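# Place the bushing on the mat as pictured

## Task

Set the bushing down so it sits at rest with the orientation shown in the reference image called manual. The whole bushing must lie on the mat, the mat must hold nothing else, and nothing may be tipped over.

## Robot and tools

Robot: two seven-joint arms, left_arm and right_arm, mounted on one upright column behind the table's near edge. Each arm ends in a parallel gripper; its fingers point along the gripper's +z axis and close along its y axis. The reported end_effector_position is the spot between the finger pads when they are shut, just under 1 cm behind the tips. When fingers close, the tips advance about 17 mm along +z, mostly while the pads are more than 70 mm apart.

Scene frame: origin at table-top height (z = 0), 0.07 m behind the near edge. +x points away from the robot over the table, +y toward the robot's own left (left_arm's side; not image left), +z up. Bases: left_arm at (-0.014, +0.031, +0.460), right_arm at (-0.009, -0.031, +0.460), both turned slightly about z. Printed positions and orientations can be off by a few centimetres, worse at long reach.

Row layout (shared by execute_actions and move): 14 numbers, all within [-1, 1]. First 7 for left_arm: dx, dy, dz, rx, ry, rz, opening; then the same 7 for right_arm. Always send all 14 even if one arm is idle. dx, dy, dz are offsets along scene axes; 1.0 equals 0.6 m. rx, ry, rz form a single rotation vector, turning about the hand's own position; 1.0 equals 180 degrees. These six are offsets, not poses: they are measured from that arm's Hand target as it stood when the call (or action) began. Every row of an action, and every target in a move list, counts from that same starting Hand target, not from the previous row. Repeating an offset in a new call moves the arm further. Sending six zeros re-requests the current Hand target. Opening is absolute: +1 fully open (0.145 m), -1 closed; allow at least about 0.5 s for a full close. Sending 0 for opening is a real command (half open), so repeat the present opening to leave a gripper unchanged.

execute_actions(actions, cameras): actions is a list of actions; each action is up to 15 rows, each row one 1/30 s step; a short action keeps its last row for the remaining steps. Images only come back if actions is empty or cameras names them. Result lists some step positions.

move(target, speed, blend, opening_speed, grip_force, blocking, cameras): target is one 14-number row or a list of up to 15 rows, all offsets from the starting Hand targets. Straight-line paths, ending together, at least 0.5 s, capped at 10 s total. speed in m/s, 0.002 to 1.1 (default 0.25); rotation limited to twice that in rad/s. blend in metres rounds corners of a list (0 means stop at each). opening_speed is per second on the -1..+1 scale, at least 0.2. grip_force is newtons per finger pad, 3 to 10, one number or one per arm; it persists. blocking=false returns after about 0.5 s while the move continues. Paths do not avoid obstacles or the other arm; grippers lag and may overshoot speed, especially with the arm near full extension. The result adds a move: line: done, off_target, moving, held, fault, plus limits (paced = pose clipped, held = steps withheld). done means at rest within 3 mm and 2 degrees.

wait(seconds 0 to 10): lets time pass holding commands; a running move continues. stop: brakes a running move. zoom_image(camera, region [x0,y0,x1,y1], at most 504 by 504 pixels) magnifies cam_low, cam_left_wrist or cam_right_wrist from the latest images. show_instructions: shows the reference image. read_manual: licence texts only. finished_scene(scene): ends the scene permanently; the goal must hold without the robot.

Cameras: cam_low 896x504, cam_left_wrist and cam_right_wrist 812x504.

Results: Hand target is the last commanded pose after clipping; the gripper often rests short of it, and waiting won't close that gap, but a new command (even zeros) re-asks; if still short, send the difference as an offset. Orientation commands are clipped to 32 degrees from the measured orientation each step, and big rotations can swing the elbow. grip_measured is measured opening on the command scale; to hold something, command an opening clearly below it. Joint torques include arm weight; numbers 3 and 4 wrap at ±28 N m. Tool commands shows present commands.

Cautions: an arm blocked by something keeps pushing until commanded back past the contact; faster moves and targets deeper past contact press harder. Avoid dropping the task object from height, releasing it while moving, slamming into the table or fixed objects, and any contact between the two grippers or arms (even gripping the other's fingers), which can fail the scene. Nothing may fall off the table. Loose objects can be nudged by outside disturbances now and then. Holding loads, stretched poses or pushing at unreachable poses heat motors: MOTOR HOT appears at 85 °C; at 100 °C an OVER-TEMPERATURE FAULT stops the arm for 30 to 60 s or more. Any arm stop is costly. Smooth, low-effort, quick motion is preferred; time spent thinking also passes in the scene.

Each tool is called after "Call:" as a command line: name --argument value for each argument, lists and objects as JSON in quotes; but a table of rows of numbers goes row by row, as --pt "numbers of a row", without its own name.

Reference images:

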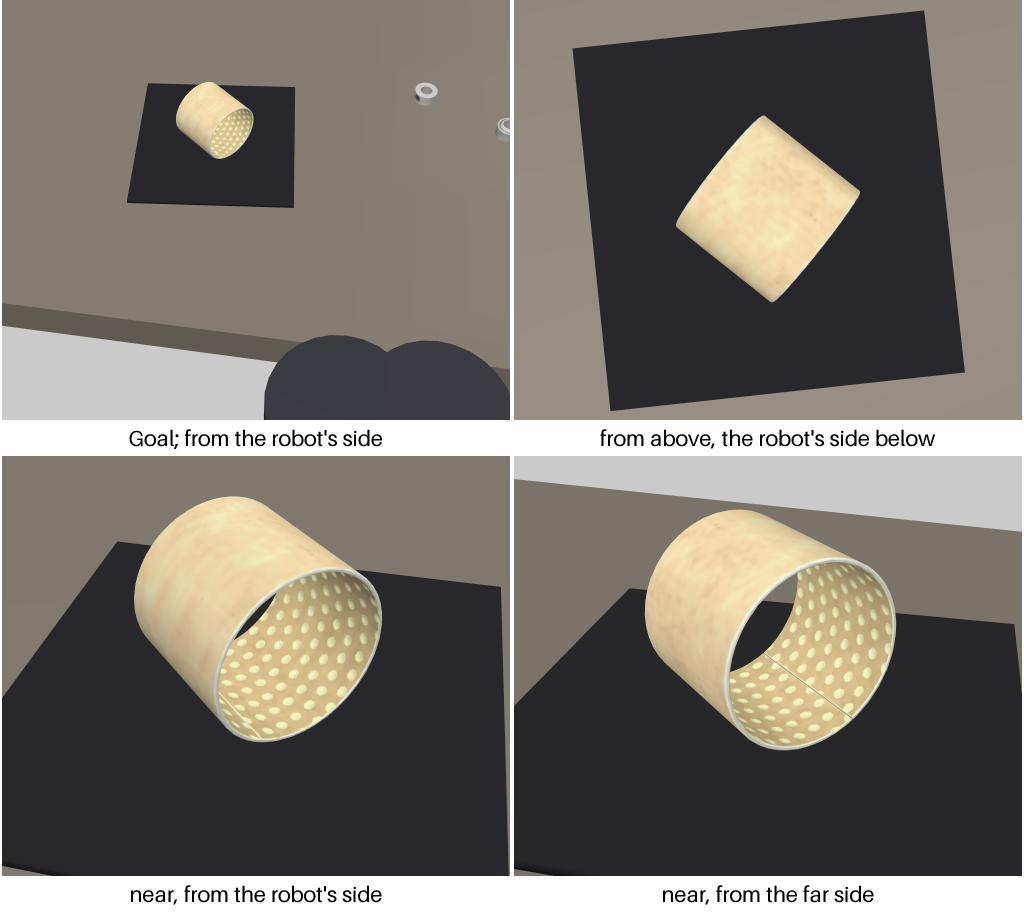

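## Session

Call:
execute_actions --actions '[]'

Scene clock: 0.00 s.
left_arm: end_effector_position=(+0.0770, +0.4760, +0.3556) grip_measured=+1.00 end_effector_quat_wxyz=(+0.080, +0.856, -0.082, +0.505) | right_arm: end_effector_position=(+0.3703, +0.1138, +0.2813) grip_measured=+1.00 end_effector_quat_wxyz=(+0.367, -0.152, +0.740, +0.542)
Joint positions: left_arm=[-1.073 0.931 1.484 1.186 0.676 0.307 1.486 0.145] | right_arm=[0.921 0.286 -1.228 1.164 -1.479 -0.203 -0.205 0.145]
Joint velocities: within noise
Joint torques (N m): no reading
Motor temperatures (°C): left_arm=[26 30 29 30 26 31 29] | right_arm=[33 27 27 26 28 31 33]
Hand target: left_arm +0.0770, +0.4760, +0.3556; +0.080, +0.856, -0.082, +0.505 | right_arm +0.3703, +0.1138, +0.2813; +0.367, -0.152, +0.740, +0.542
Tool commands: left_gripper/opening=+1.0 right_gripper/opening=+1.0

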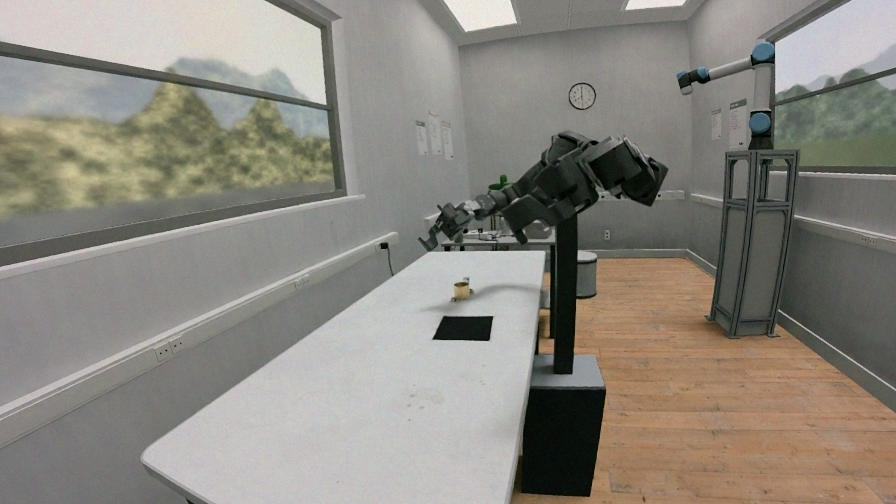

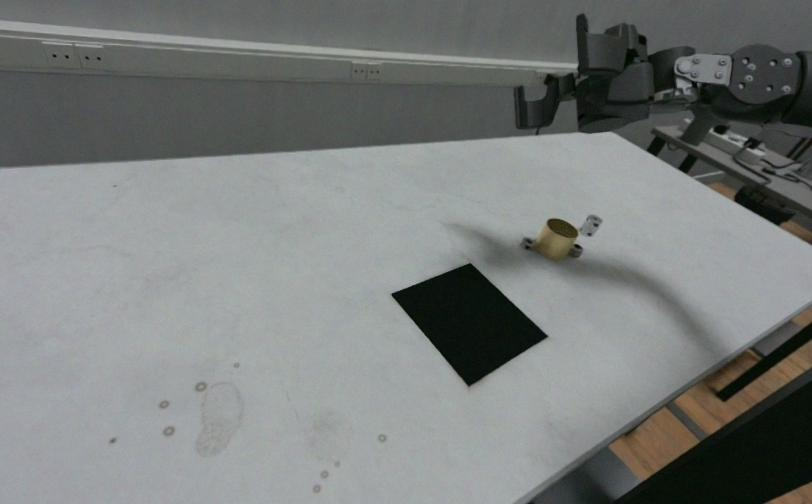

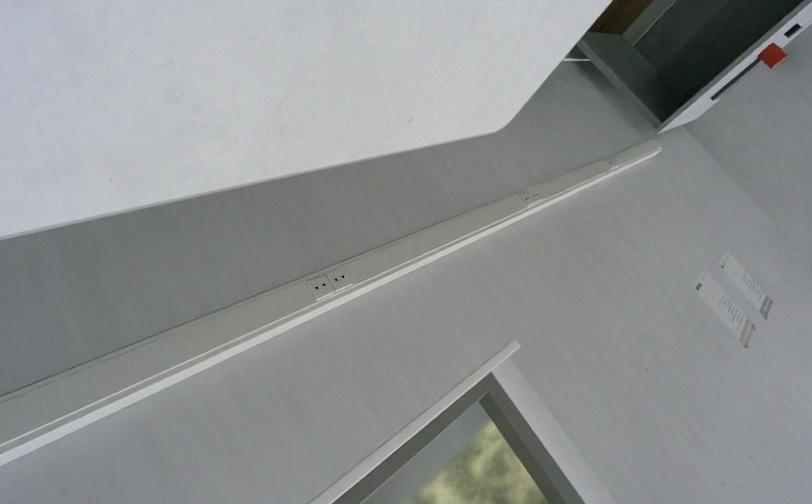

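Call:
zoom_image --camera "cam_left_wrist" --region '[380, 180, 630, 390]'

Call:
zoom_image --camera "cam_low" --region '[420, 260, 510, 350]'

Scaled by 2.016 from the camera's 812x504 image, which has a finer 957x594 frame.

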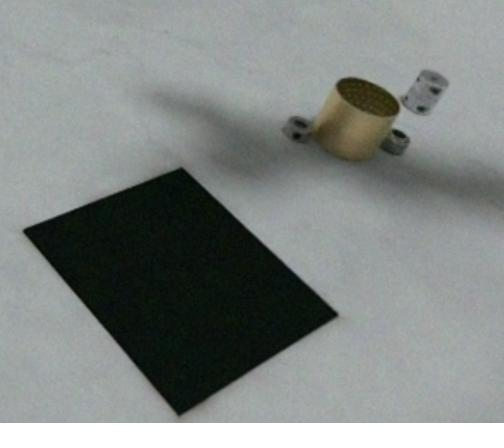

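Scaled by 5.600 from the camera's 896x504 image, which has a finer 1280x720 frame.

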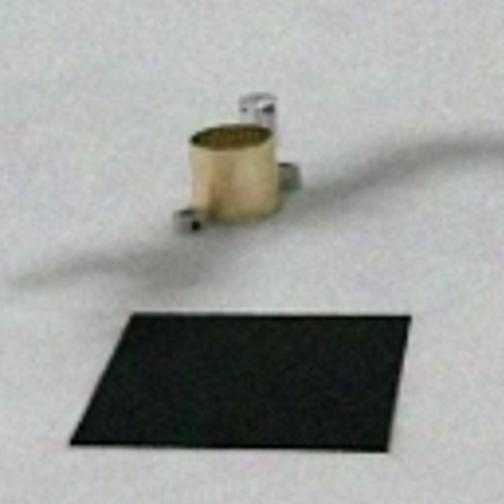

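Call:
move --target '[0,0,0,0,0,0,1,0.03,-0.507,0.0,-0.335,-0.495,0.676,1]' --speed 0.6 --cameras '["all"]'

Scene clock: 73.50 s.
left_arm: end_effector_position=(+0.0770, +0.4760, +0.3556) grip_measured=+1.00 end_effector_quat_wxyz=(+0.080, +0.856, -0.082, +0.505) | right_arm: end_effector_position=(+0.3901, -0.1907, +0.2839) grip_measured=+1.00 end_effector_quat_wxyz=(+0.589, -0.559, +0.501, +0.299)
Joint positions: left_arm=[-1.073 0.931 1.484 1.186 0.676 0.307 1.486 0.145] | right_arm=[1.128 0.722 -1.554 0.362 -1.561 0.781 -1.57 0.145]
Joint torques (N m): left_arm=[-1.49 5 3.59 1.32 0.36 0.07 0.07] | right_arm=[8.35 2.04 0.76 -0.43 0.55 0.29 0.04]
Hand target: left_arm +0.0770, +0.4760, +0.3556; +0.080, +0.856, -0.082, +0.505 | right_arm +0.3882, -0.1904, +0.2812; +0.457, -0.766, +0.388, +0.232
Off the commanded pose: left_arm 0.000 m, 0 deg | right_arm 0.003 m, 112 deg; orientation clipped.
joint sent to its limit (right arm) — joint 3 (upper arm roll), lower limit; joint 5 (forearm roll), lower limit; joint 6 (wrist pitch), upper limit; joint 7 (wrist yaw), lower limit. The joint targets are off in orientation, not in position.
move: off_target (right_arm); limits=paced

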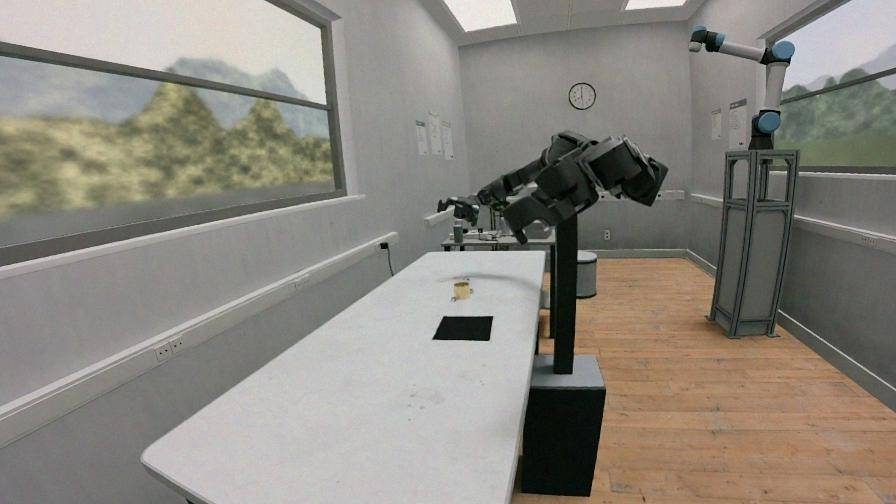

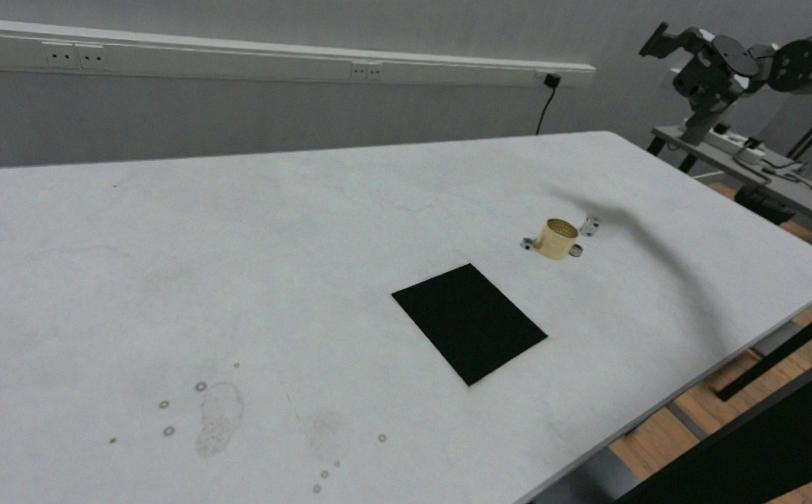

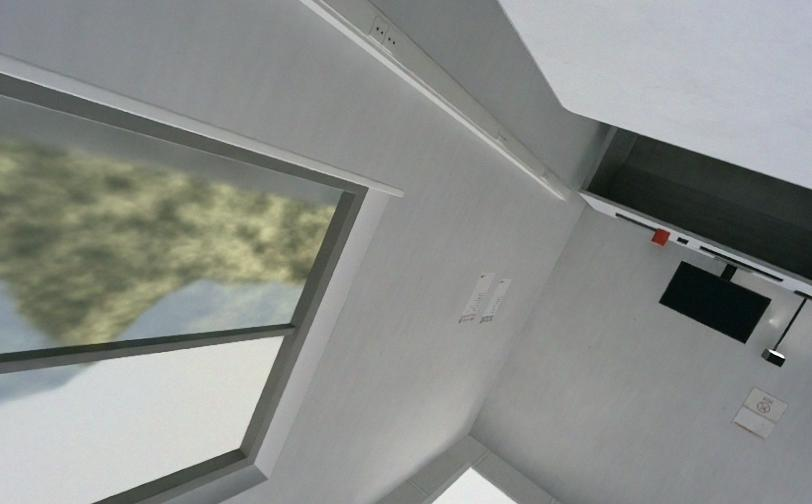

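Call:
move --pt "0 0 0 0 0 0 1 0.1 0.03 0.1 0.628 0.424 -0.257 1" --pt "0 0 0 0 0 0 1 0.17 0.06 0.0 -0.459 -0.481 0.048 1" --speed 0.6 --blend 0.03 --cameras '["all"]'

Scene clock: 142.63 s.
left_arm: end_effector_position=(+0.0770, +0.4760, +0.3556) grip_measured=+1.00 end_effector_quat_wxyz=(+0.080, +0.856, -0.082, +0.505) | right_arm: end_effector_position=(+0.4900, -0.1557, +0.2819) grip_measured=+1.00 end_effector_quat_wxyz=(+0.003, +0.823, -0.002, +0.568)
Joint positions: left_arm=[-1.073 0.931 1.484 1.186 0.676 0.307 1.486 0.145] | right_arm=[0.635 0.188 -0.137 1.216 0.302 0.619 -0.176 0.145]
Joint torques (N m): left_arm=[-1.52 5.08 3.58 1.25 0.37 0.07 0.08] | right_arm=[10.04 0.7 0.27 3.48 0.11 -0.34 0.2]
Hand target: left_arm +0.0770, +0.4760, +0.3556; +0.080, +0.856, -0.082, +0.505 | right_arm +0.4903, -0.1544, +0.2813; +0.000, +0.825, +0.000, +0.566
Off the commanded pose: left_arm 0.000 m, 0 deg | right_arm 0.002 m, 1 deg.
move: done

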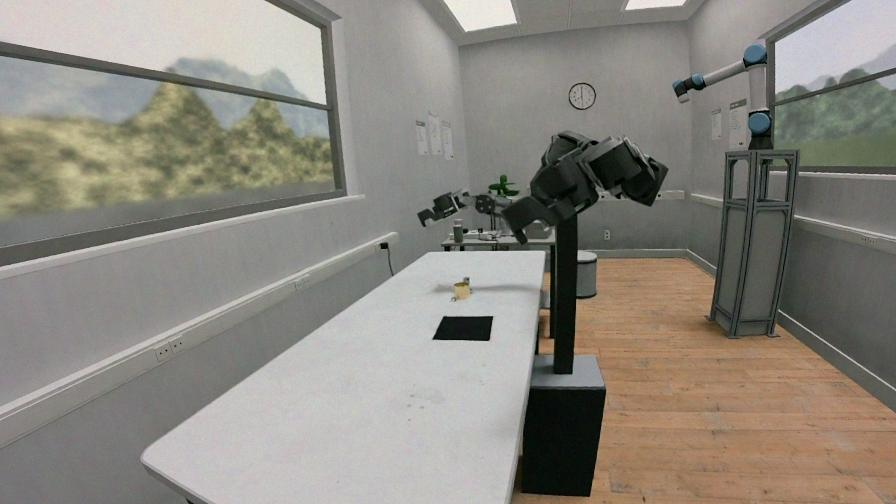

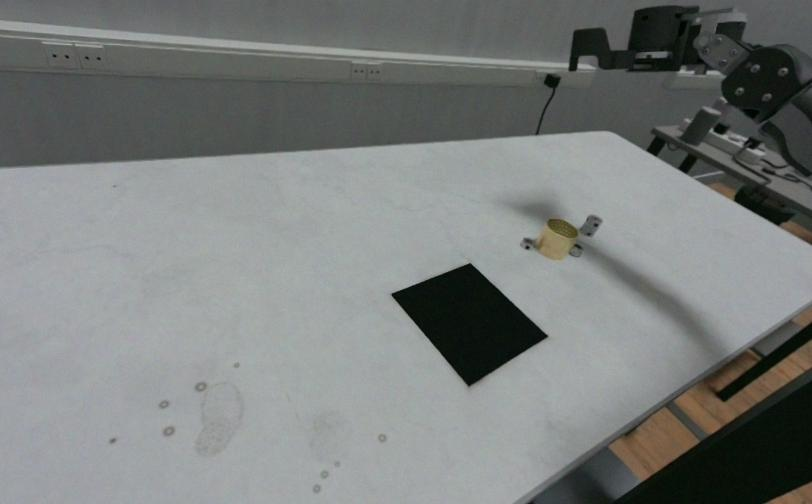

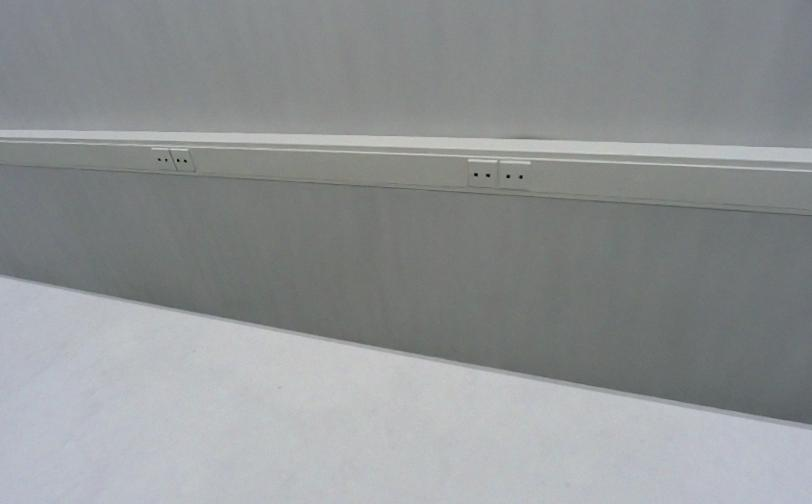

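Call:
move --target '[0,0,0,0,0,0,1,-0.23,-0.07,0.03,0,0.286,0,1]' --speed 0.5 --cameras '["cam_right_wrist","cam_low"]'

Call:
zoom_image --camera "cam_right_wrist" --region '[300, 120, 700, 420]'

Scene clock: 153.03 s.
left_arm: end_effector_position=(+0.0770, +0.4760, +0.3556) grip_measured=+1.00 end_effector_quat_wxyz=(+0.080, +0.856, -0.082, +0.505) | right_arm: end_effector_position=(+0.3528, -0.1972, +0.2998) grip_measured=+1.00 end_effector_quat_wxyz=(-0.031, +0.904, +0.101, +0.414)
Joint positions: left_arm=[-1.073 0.931 1.484 1.186 0.676 0.307 1.486 0.145] | right_arm=[0.502 1.128 -0.537 1.936 1.578 0.783 -0.614 0.145]
Joint torques (N m): left_arm=[-1.49 5 3.59 1.25 0.36 0.06 0.08] | right_arm=[6.18 4.5 2.36 1.17 -0.01 -0.25 0.28]
Hand target: left_arm +0.0770, +0.4760, +0.3556; +0.080, +0.856, -0.082, +0.505 | right_arm +0.3523, -0.1965, +0.2993; -0.001, +0.986, +0.006, +0.168
Off the commanded pose: left_arm 0.000 m, 0 deg | right_arm 0.001 m, 34 deg; orientation clipped.
joint sent to its limit (right arm) — joint 5 (forearm roll), upper limit; joint 6 (wrist pitch), upper limit. The joint targets are off in orientation, not in position.
move: off_target (right_arm); limits=paced
Images, in order (width x height): cam_low 896x504, cam_right_wrist 812x504.

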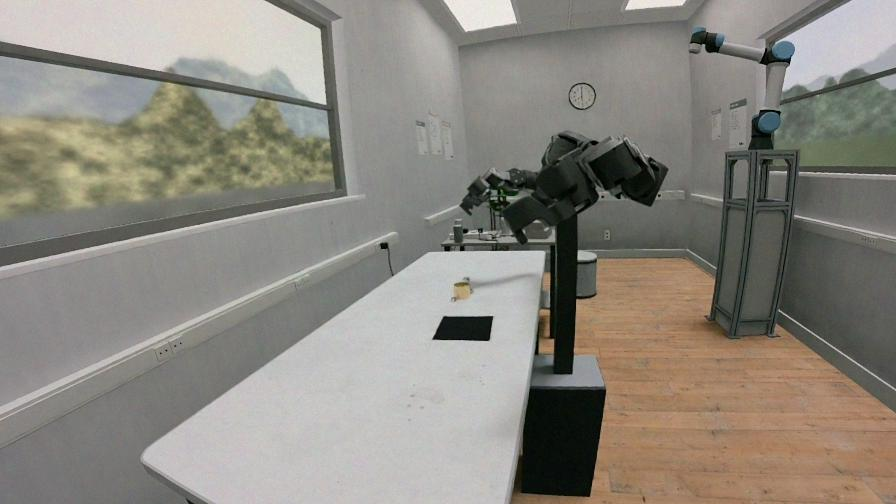

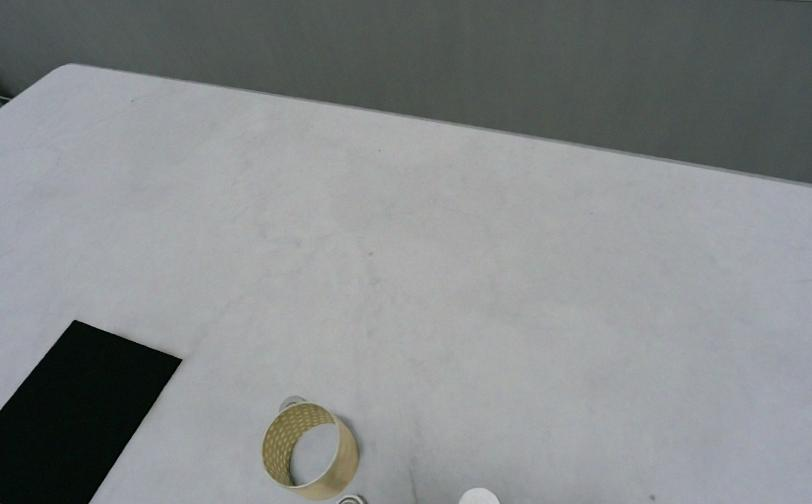

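Scaled by 1.260 from the camera's 812x504 image, which has a finer 957x594 frame.

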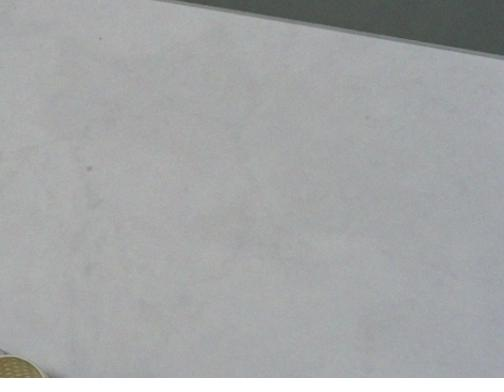

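Call:
zoom_image --camera "cam_right_wrist" --region '[230, 380, 390, 504]'

Scaled by 3.150 from the camera's 812x504 image, which has a finer 957x594 frame.

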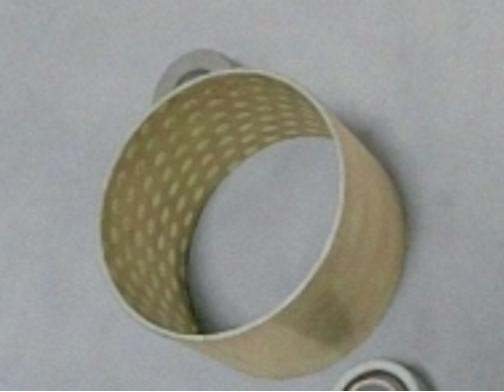

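Call:
move --target '[0.2,-0.53,-0.2,0,0,0,1,0,0,0,0,0,0,1]' --speed 0.5 --cameras '["cam_left_wrist","cam_low"]'

Scene clock: 192.07 s.
left_arm: end_effector_position=(+0.1965, +0.1563, +0.2362) grip_measured=+1.00 end_effector_quat_wxyz=(+0.083, +0.855, -0.085, +0.504) | right_arm: end_effector_position=(+0.3528, -0.1972, +0.2998) grip_measured=+1.00 end_effector_quat_wxyz=(-0.031, +0.904, +0.101, +0.414)
Joint positions: left_arm=[-0.613 0.043 0.199 2.336 -0.038 0.637 0.514 0.145] | right_arm=[0.502 1.128 -0.537 1.936 1.578 0.783 -0.614 0.145]
Joint torques (N m): left_arm=[-0.12 0.54 1.13 3.22 0.18 -0.32 -0.06] | right_arm=[5.97 4.39 2.32 1.25 0.01 -0.29 0.24]
Hand target: left_arm +0.1969, +0.1580, +0.2355; +0.080, +0.856, -0.082, +0.505 | right_arm +0.3523, -0.1967, +0.2991; -0.034, +0.905, +0.103, +0.412 (not the last commanded pose)
Off the commanded pose: left_arm 0.002 m, 0 deg | right_arm 0.001 m, 32 deg.
joint sent to its limit (right arm) — joint 6 (wrist pitch), upper limit.
move: off_target (right_arm)
Images, in order (width x height): cam_low 896x504, cam_left_wrist 812x504.

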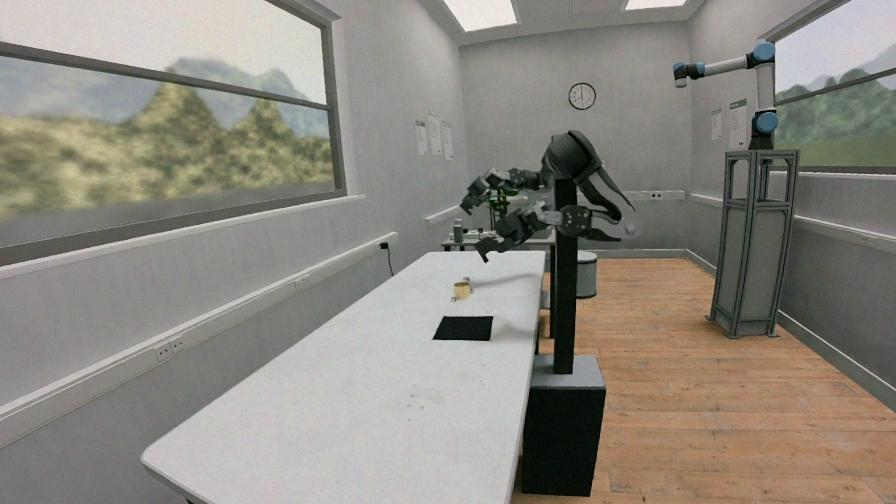

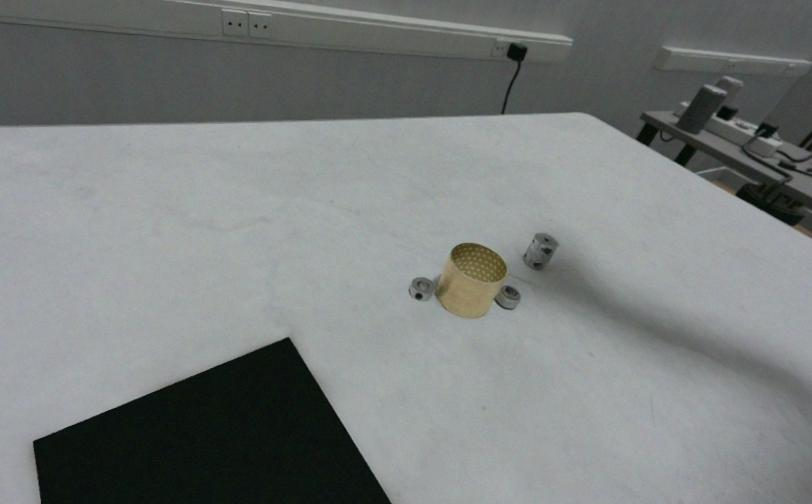

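Call:
zoom_image --camera "cam_left_wrist" --region '[400, 220, 570, 330]'

Scaled by 2.965 from the camera's 812x504 image, which has a finer 957x594 frame.

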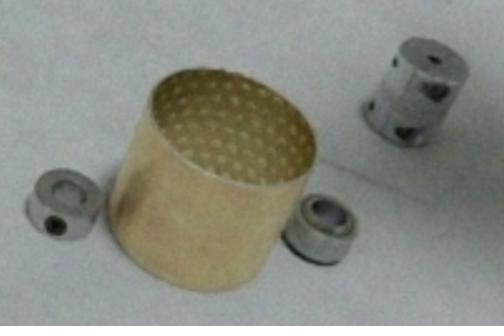

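Call:
move --target '[0,0,0,0,0,0,1,0.1,-0.06,-0.19,0,0,0,1]' --speed 0.4 --cameras '["cam_right_wrist"]'

Scene clock: 232.90 s.
left_arm: end_effector_position=(+0.1965, +0.1565, +0.2363) grip_measured=+1.00 end_effector_quat_wxyz=(+0.082, +0.855, -0.084, +0.505) | right_arm: end_effector_position=(+0.4128, -0.2350, +0.1862) grip_measured=+1.00 end_effector_quat_wxyz=(-0.029, +0.905, +0.101, +0.413)
Joint positions: left_arm=[-0.612 0.043 0.199 2.336 -0.039 0.637 0.514 0.145] | right_arm=[0.6 0.889 -0.818 1.266 1.1 0.481 -0.099 0.145]
Joint torques (N m): left_arm=[0.07 0.46 1.1 3.22 0.16 -0.3 -0.02] | right_arm=[6.9 3.26 2.28 1.84 0.05 -0.44 0.26]
Hand target: left_arm +0.1969, +0.1580, +0.2355; +0.080, +0.856, -0.082, +0.505 | right_arm +0.4122, -0.2325, +0.1849; -0.034, +0.905, +0.104, +0.412
Off the commanded pose: left_arm 0.002 m, 0 deg | right_arm 0.003 m, 1 deg.
move: done
Images, in order (width x height): cam_right_wrist 812x504.

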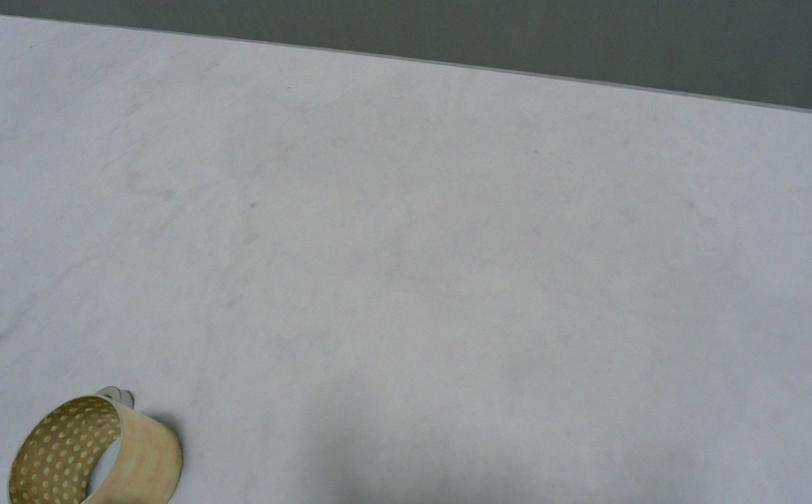

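Call:
zoom_image --camera "cam_right_wrist" --region '[0, 374, 200, 504]'

Scaled by 2.520 from the camera's 812x504 image, which has a finer 957x594 frame.

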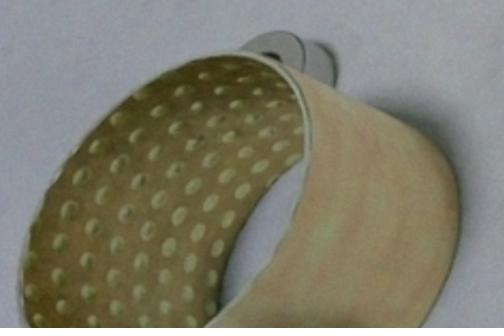

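Call:
move --target '[0,0,0,0,0,0,1,-0.04,0.04,0.04,0,0,0,1]' --cameras '["cam_right_wrist"]'

Call:
zoom_image --camera "cam_right_wrist" --region '[50, 354, 250, 504]'

Scene clock: 242.43 s.
left_arm: end_effector_position=(+0.1965, +0.1565, +0.2363) grip_measured=+1.00 end_effector_quat_wxyz=(+0.082, +0.855, -0.084, +0.505) | right_arm: end_effector_position=(+0.3887, -0.2060, +0.2097) grip_measured=+1.00 end_effector_quat_wxyz=(-0.039, +0.903, +0.106, +0.414)
Joint positions: left_arm=[-0.612 0.043 0.199 2.336 -0.039 0.637 0.514 0.145] | right_arm=[0.517 0.95 -0.755 1.535 1.205 0.553 -0.278 0.145]
Joint torques (N m): left_arm=[0.01 0.44 1.05 3.29 0.16 -0.31 -0.01] | right_arm=[6.13 4.23 3.07 2.09 0.09 -0.24 -0.17]
Hand target: left_arm +0.1969, +0.1580, +0.2355; +0.080, +0.856, -0.082, +0.505 | right_arm +0.3883, -0.2085, +0.2090; -0.034, +0.905, +0.104, +0.412
Off the commanded pose: left_arm 0.002 m, 0 deg | right_arm 0.003 m, 1 deg.
move: done
Images, in order (width x height): cam_right_wrist 812x504.

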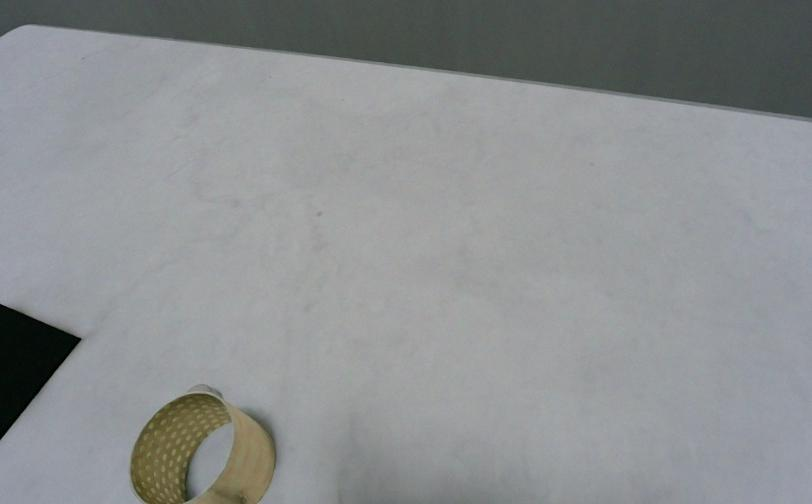

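Scaled by 2.520 from the camera's 812x504 image, which has a finer 957x594 frame.

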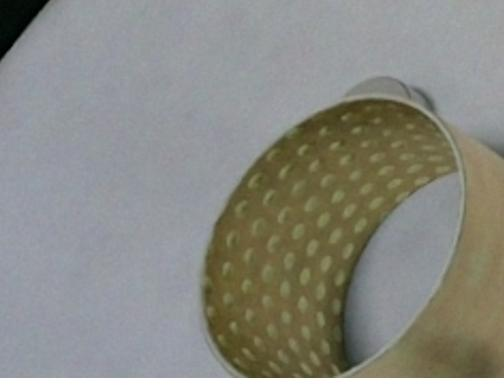

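Call:
move --target '[-0.2,0.53,0.2,0,0,0,1,-0.187,0.08,-0.14,0.040,-0.050,0.214,0.3]' --speed 0.4 --cameras '["cam_left_wrist","cam_right_wrist"]'

Call:
zoom_image --camera "cam_left_wrist" --region '[380, 130, 680, 390]'

Scene clock: 357.70 s.
left_arm: end_effector_position=(+0.0766, +0.4772, +0.3538) grip_measured=+1.00 end_effector_quat_wxyz=(+0.078, +0.857, -0.077, +0.503) | right_arm: end_effector_position=(+0.2772, -0.1625, +0.1253) grip_measured=+0.30 end_effector_quat_wxyz=(-0.211, +0.783, +0.370, +0.453)
Joint positions: left_arm=[-1.043 0.927 1.483 1.186 0.644 0.323 1.492 0.145] | right_arm=[0.213 1.032 -0.969 1.392 0.8 -0.225 0.338 0.098]
Joint torques (N m): left_arm=[-1.73 5.84 4.25 1.33 0.44 -0.05 0.3] | right_arm=[4.23 3.94 1.81 1.47 0.26 -0.44 0.27]
Hand target: left_arm +0.0769, +0.4760, +0.3555; +0.080, +0.856, -0.082, +0.505 | right_arm +0.2761, -0.1604, +0.1249; -0.215, +0.782, +0.372, +0.452
Off the commanded pose: left_arm 0.002 m, 1 deg | right_arm 0.002 m, 1 deg.
move: done
Images, in order (width x height): cam_left_wrist 812x504, cam_right_wrist 812x504.

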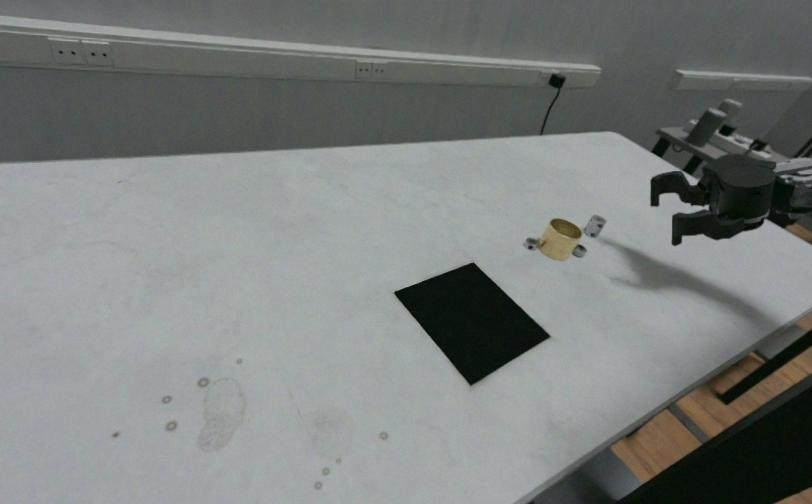

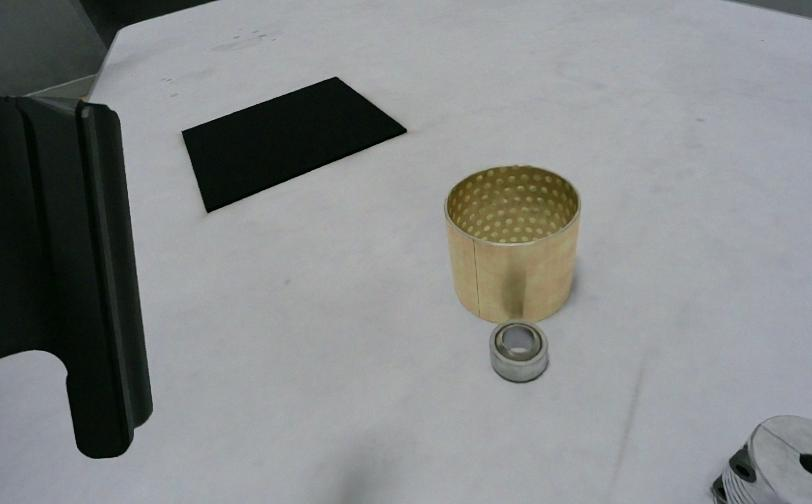

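Scaled by 1.680 from the camera's 812x504 image, which has a finer 957x594 frame.

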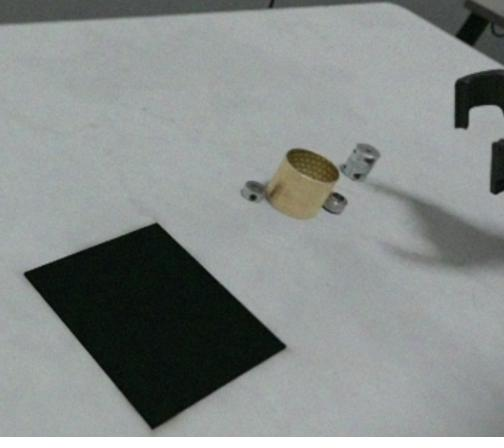

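Call:
move --target '[0,0,0,0,0,0,1,0.11,0.145,0.0,-0.194,0.157,0,0.3]' --cameras '["cam_left_wrist","cam_right_wrist"]'

Call:
zoom_image --camera "cam_left_wrist" --region '[450, 120, 700, 320]'

Scene clock: 416.83 s.
left_arm: end_effector_position=(+0.0766, +0.4772, +0.3538) grip_measured=+1.00 end_effector_quat_wxyz=(+0.078, +0.857, -0.077, +0.503) | right_arm: end_effector_position=(+0.3430, -0.0740, +0.1249) grip_measured=+0.30 end_effector_quat_wxyz=(-0.083, +0.885, +0.428, +0.163)
Joint positions: left_arm=[-1.043 0.927 1.483 1.186 0.644 0.323 1.492 0.145] | right_arm=[1.03 0.571 -1.553 1.204 1.069 0.782 0.161 0.098]
Joint torques (N m): left_arm=[-1.67 5.76 4.18 1.36 0.45 -0.06 0.32] | right_arm=[9.56 0.07 1.95 0.95 0.13 -0.09 0.29]
Hand target: left_arm +0.0769, +0.4760, +0.3555; +0.080, +0.856, -0.082, +0.505 | right_arm +0.3421, -0.0735, +0.1250; -0.056, +0.895, +0.427, +0.119
Off the commanded pose: left_arm 0.002 m, 1 deg | right_arm 0.001 m, 6 deg.
joint sent to its limit (right arm) — joint 3 (upper arm roll), lower limit; joint 6 (wrist pitch), upper limit. The joint targets are off in orientation, not in position.
move: off_target (right_arm)
Images, in order (width x height): cam_left_wrist 812x504, cam_right_wrist 812x504.

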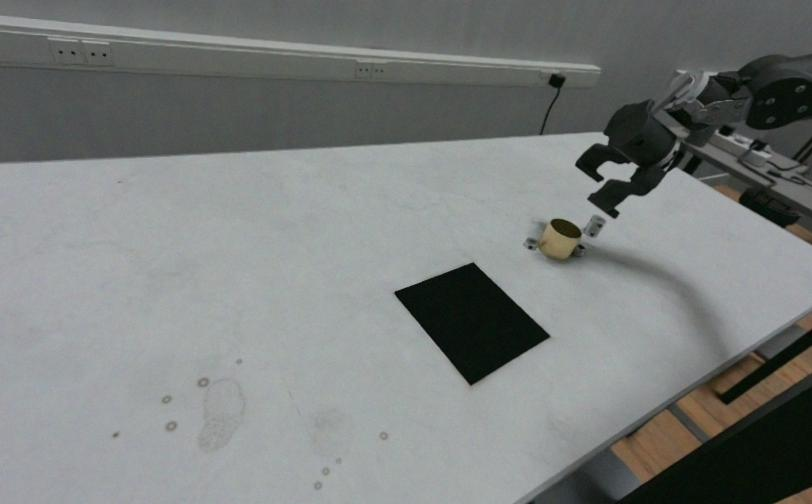

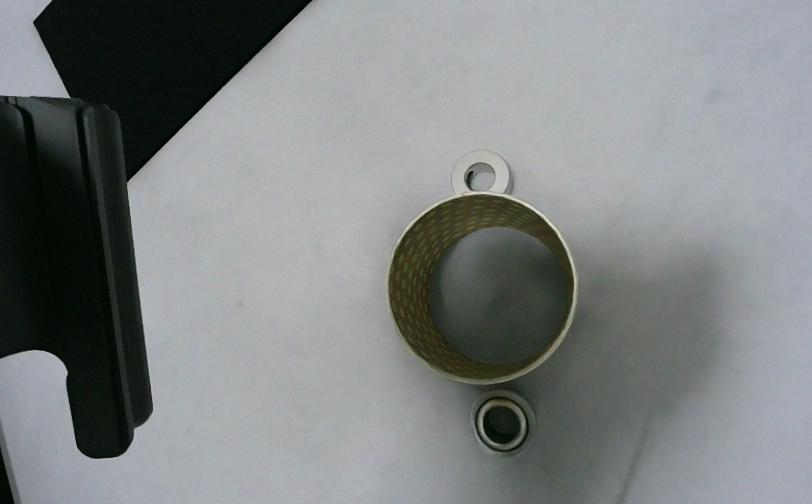

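Scaled by 2.016 from the camera's 812x504 image, which has a finer 957x594 frame.

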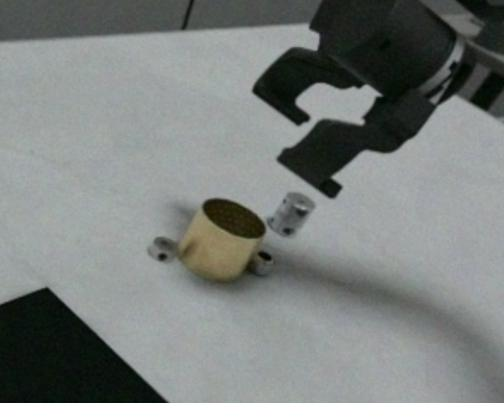

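Call:
move --pt "0 0 0 0 0 0 1 0.008 0.027 -0.02 0 0 0 0.3" --pt "0 0 0 0 0 0 1 0.008 0.027 -0.148 0 0 0 0.3" --speed 0.12 --blend 0.02 --cameras '["cam_left_wrist","cam_right_wrist"]'

Call:
zoom_image --camera "cam_left_wrist" --region '[450, 120, 700, 320]'

Scene clock: 438.77 s.
left_arm: end_effector_position=(+0.0766, +0.4772, +0.3538) grip_measured=+1.00 end_effector_quat_wxyz=(+0.078, +0.857, -0.077, +0.503) | right_arm: end_effector_position=(+0.3472, -0.0578, +0.0359) grip_measured=+0.30 end_effector_quat_wxyz=(-0.053, +0.896, +0.425, +0.120)
Joint positions: left_arm=[-1.043 0.927 1.483 1.186 0.644 0.323 1.492 0.145] | right_arm=[0.88 0.168 -1.554 0.526 0.848 0.614 0.348 0.098]
Joint torques (N m): left_arm=[-1.78 5.79 4.27 1.39 0.44 -0.05 0.34] | right_arm=[9.45 -0.36 0.73 0.84 0.12 -0.16 0.28]
Hand target: left_arm +0.0769, +0.4760, +0.3555; +0.080, +0.856, -0.082, +0.505 | right_arm +0.3468, -0.0573, +0.0361; -0.056, +0.895, +0.427, +0.119
Off the commanded pose: left_arm 0.002 m, 1 deg | right_arm 0.001 m, 0 deg.
move: done
Images, in order (width x height): cam_left_wrist 812x504, cam_right_wrist 812x504.

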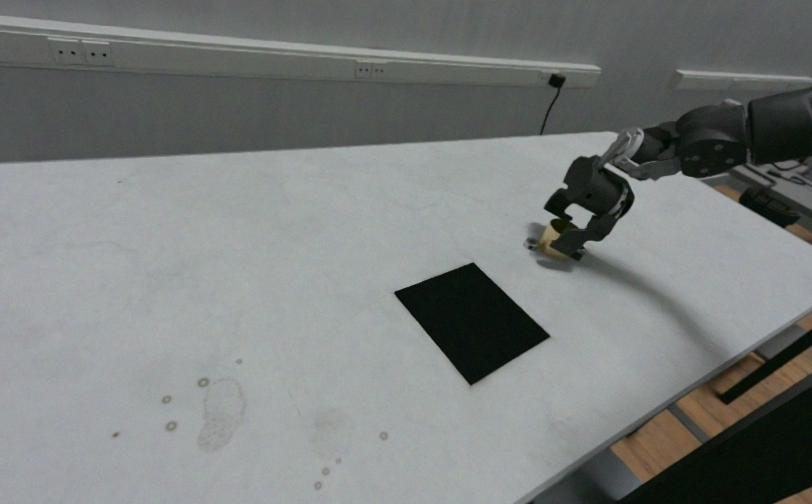

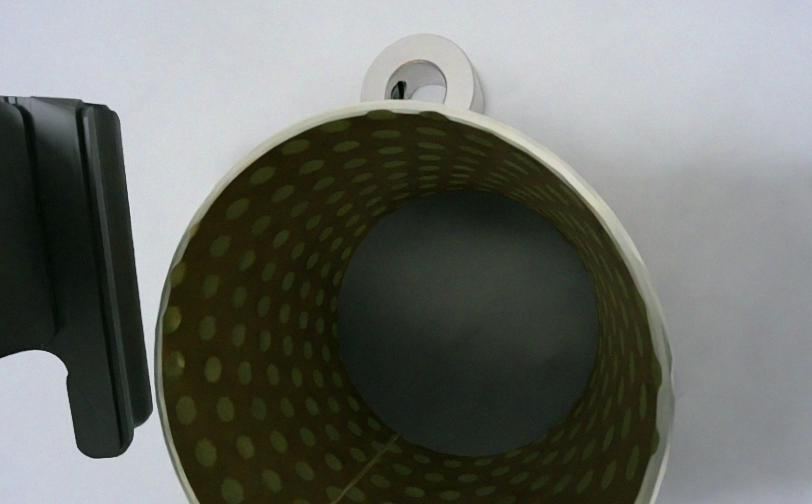

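Scaled by 2.016 from the camera's 812x504 image, which has a finer 957x594 frame.

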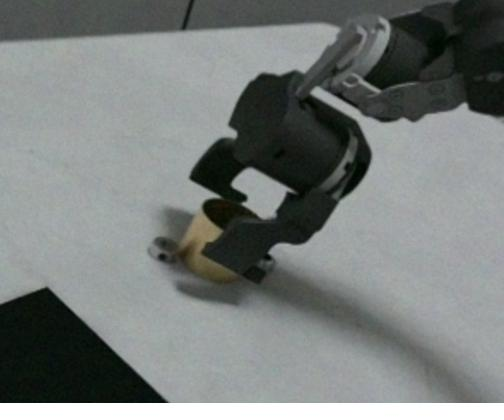

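Call:
move --pt "0 0 0 0 0 0 1 0 0.012 0 0 0 0 0.3" --pt "0 0 0 0 0 0 1 0 0.012 0 0 0 0 -0.5" --speed 0.1 --opening_speed 0.8 --grip_force 6 --cameras '["cam_right_wrist"]'

Scene clock: 448.03 s.
left_arm: end_effector_position=(+0.0766, +0.4772, +0.3538) grip_measured=+1.00 end_effector_quat_wxyz=(+0.078, +0.857, -0.077, +0.503) | right_arm: end_effector_position=(+0.3468, -0.0504, +0.0357) grip_measured=-0.25 end_effector_quat_wxyz=(-0.055, +0.895, +0.427, +0.120)
Joint positions: left_arm=[-1.043 0.927 1.483 1.186 0.644 0.323 1.492 0.145] | right_arm=[0.88 0.142 -1.554 0.505 0.847 0.614 0.348 0.057]
Joint torques (N m): left_arm=[-1.65 5.68 4.27 1.36 0.43 -0.04 0.32] | right_arm=[9.75 -0.86 1.02 0.75 0.17 -0.02 0.15]
Hand target: left_arm +0.0769, +0.4760, +0.3555; +0.080, +0.856, -0.082, +0.505 | right_arm +0.3468, -0.0501, +0.0361; -0.056, +0.895, +0.427, +0.119
Off the commanded pose: left_arm 0.002 m, 1 deg | right_arm 0.001 m, 0 deg.
grip_force (N): 6, 6
move: done
Images, in order (width x height): cam_right_wrist 812x504.

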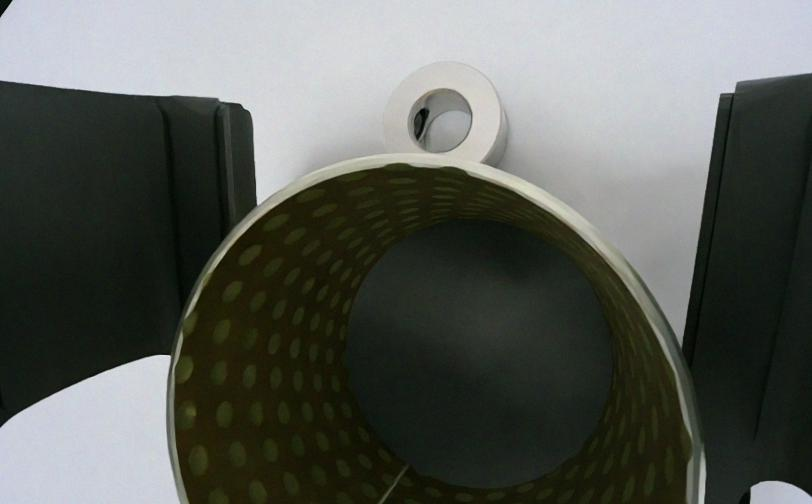

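Call:
move --pt "0 0 0 0 0 0 1 0 0 0.08 0 0 0 -0.5" --pt "0 0 0 0 0 0 1 -0.095 0.373 0.123 0.181 -0.147 0 -0.5" --speed 0.2 --blend 0.03 --cameras '["cam_left_wrist","cam_right_wrist"]'

Call:
zoom_image --camera "cam_left_wrist" --region '[350, 180, 650, 400]'

Scene clock: 492.57 s.
left_arm: end_effector_position=(+0.0766, +0.4772, +0.3538) grip_measured=+1.00 end_effector_quat_wxyz=(+0.078, +0.857, -0.077, +0.503) | right_arm: end_effector_position=(+0.2879, +0.1753, +0.1100) grip_measured=-0.25 end_effector_quat_wxyz=(-0.208, +0.793, +0.381, +0.428)
Joint positions: left_arm=[-1.043 0.927 1.483 1.186 0.644 0.323 1.492 0.145] | right_arm=[0.614 -0.13 -1.382 0.852 0.776 0.176 -0.245 0.057]
Joint torques (N m): left_arm=[-1.67 5.71 4.21 1.32 0.45 -0.04 0.32] | right_arm=[6.55 -4.02 1.58 2.8 -0.02 -0.59 -0.14]
Motor temperatures (°C): left_arm=[26 29 29 29 26 27 28] | right_arm=[31 25 26 27 27 27 28]
Hand target: left_arm +0.0769, +0.4760, +0.3555; +0.080, +0.856, -0.082, +0.505 | right_arm +0.2899, +0.1738, +0.1101; -0.205, +0.793, +0.378, +0.432
Off the commanded pose: left_arm 0.002 m, 1 deg | right_arm 0.002 m, 1 deg.
grip_force (N): 6, 6
move: done; blend cut to 0.024 m at target 1
Images, in order (width x height): cam_left_wrist 812x504, cam_right_wrist 812x504.

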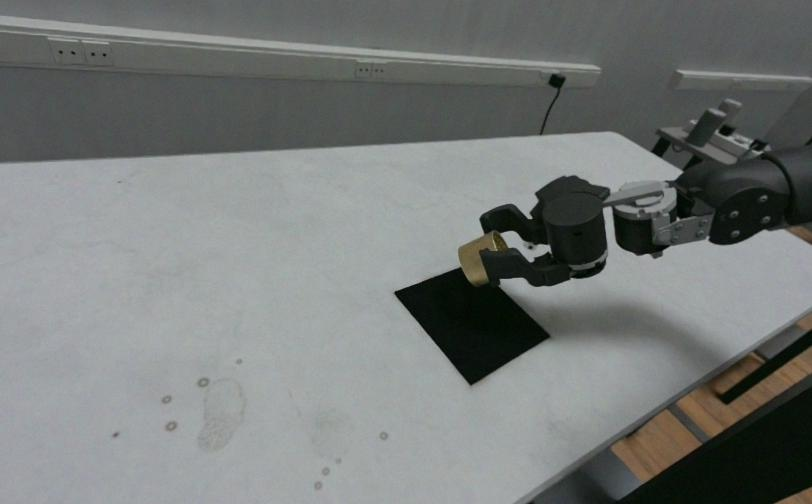

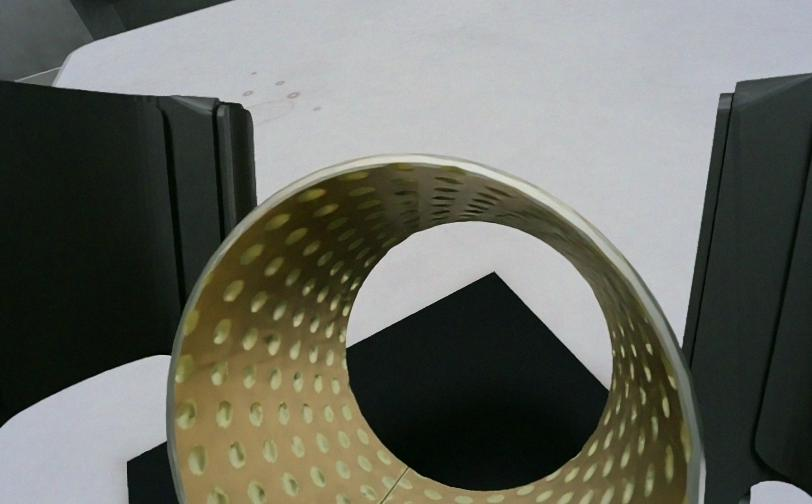

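Scaled by 1.680 from the camera's 812x504 image, which has a finer 957x594 frame.

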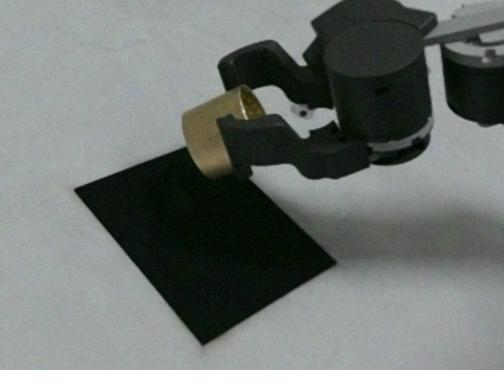

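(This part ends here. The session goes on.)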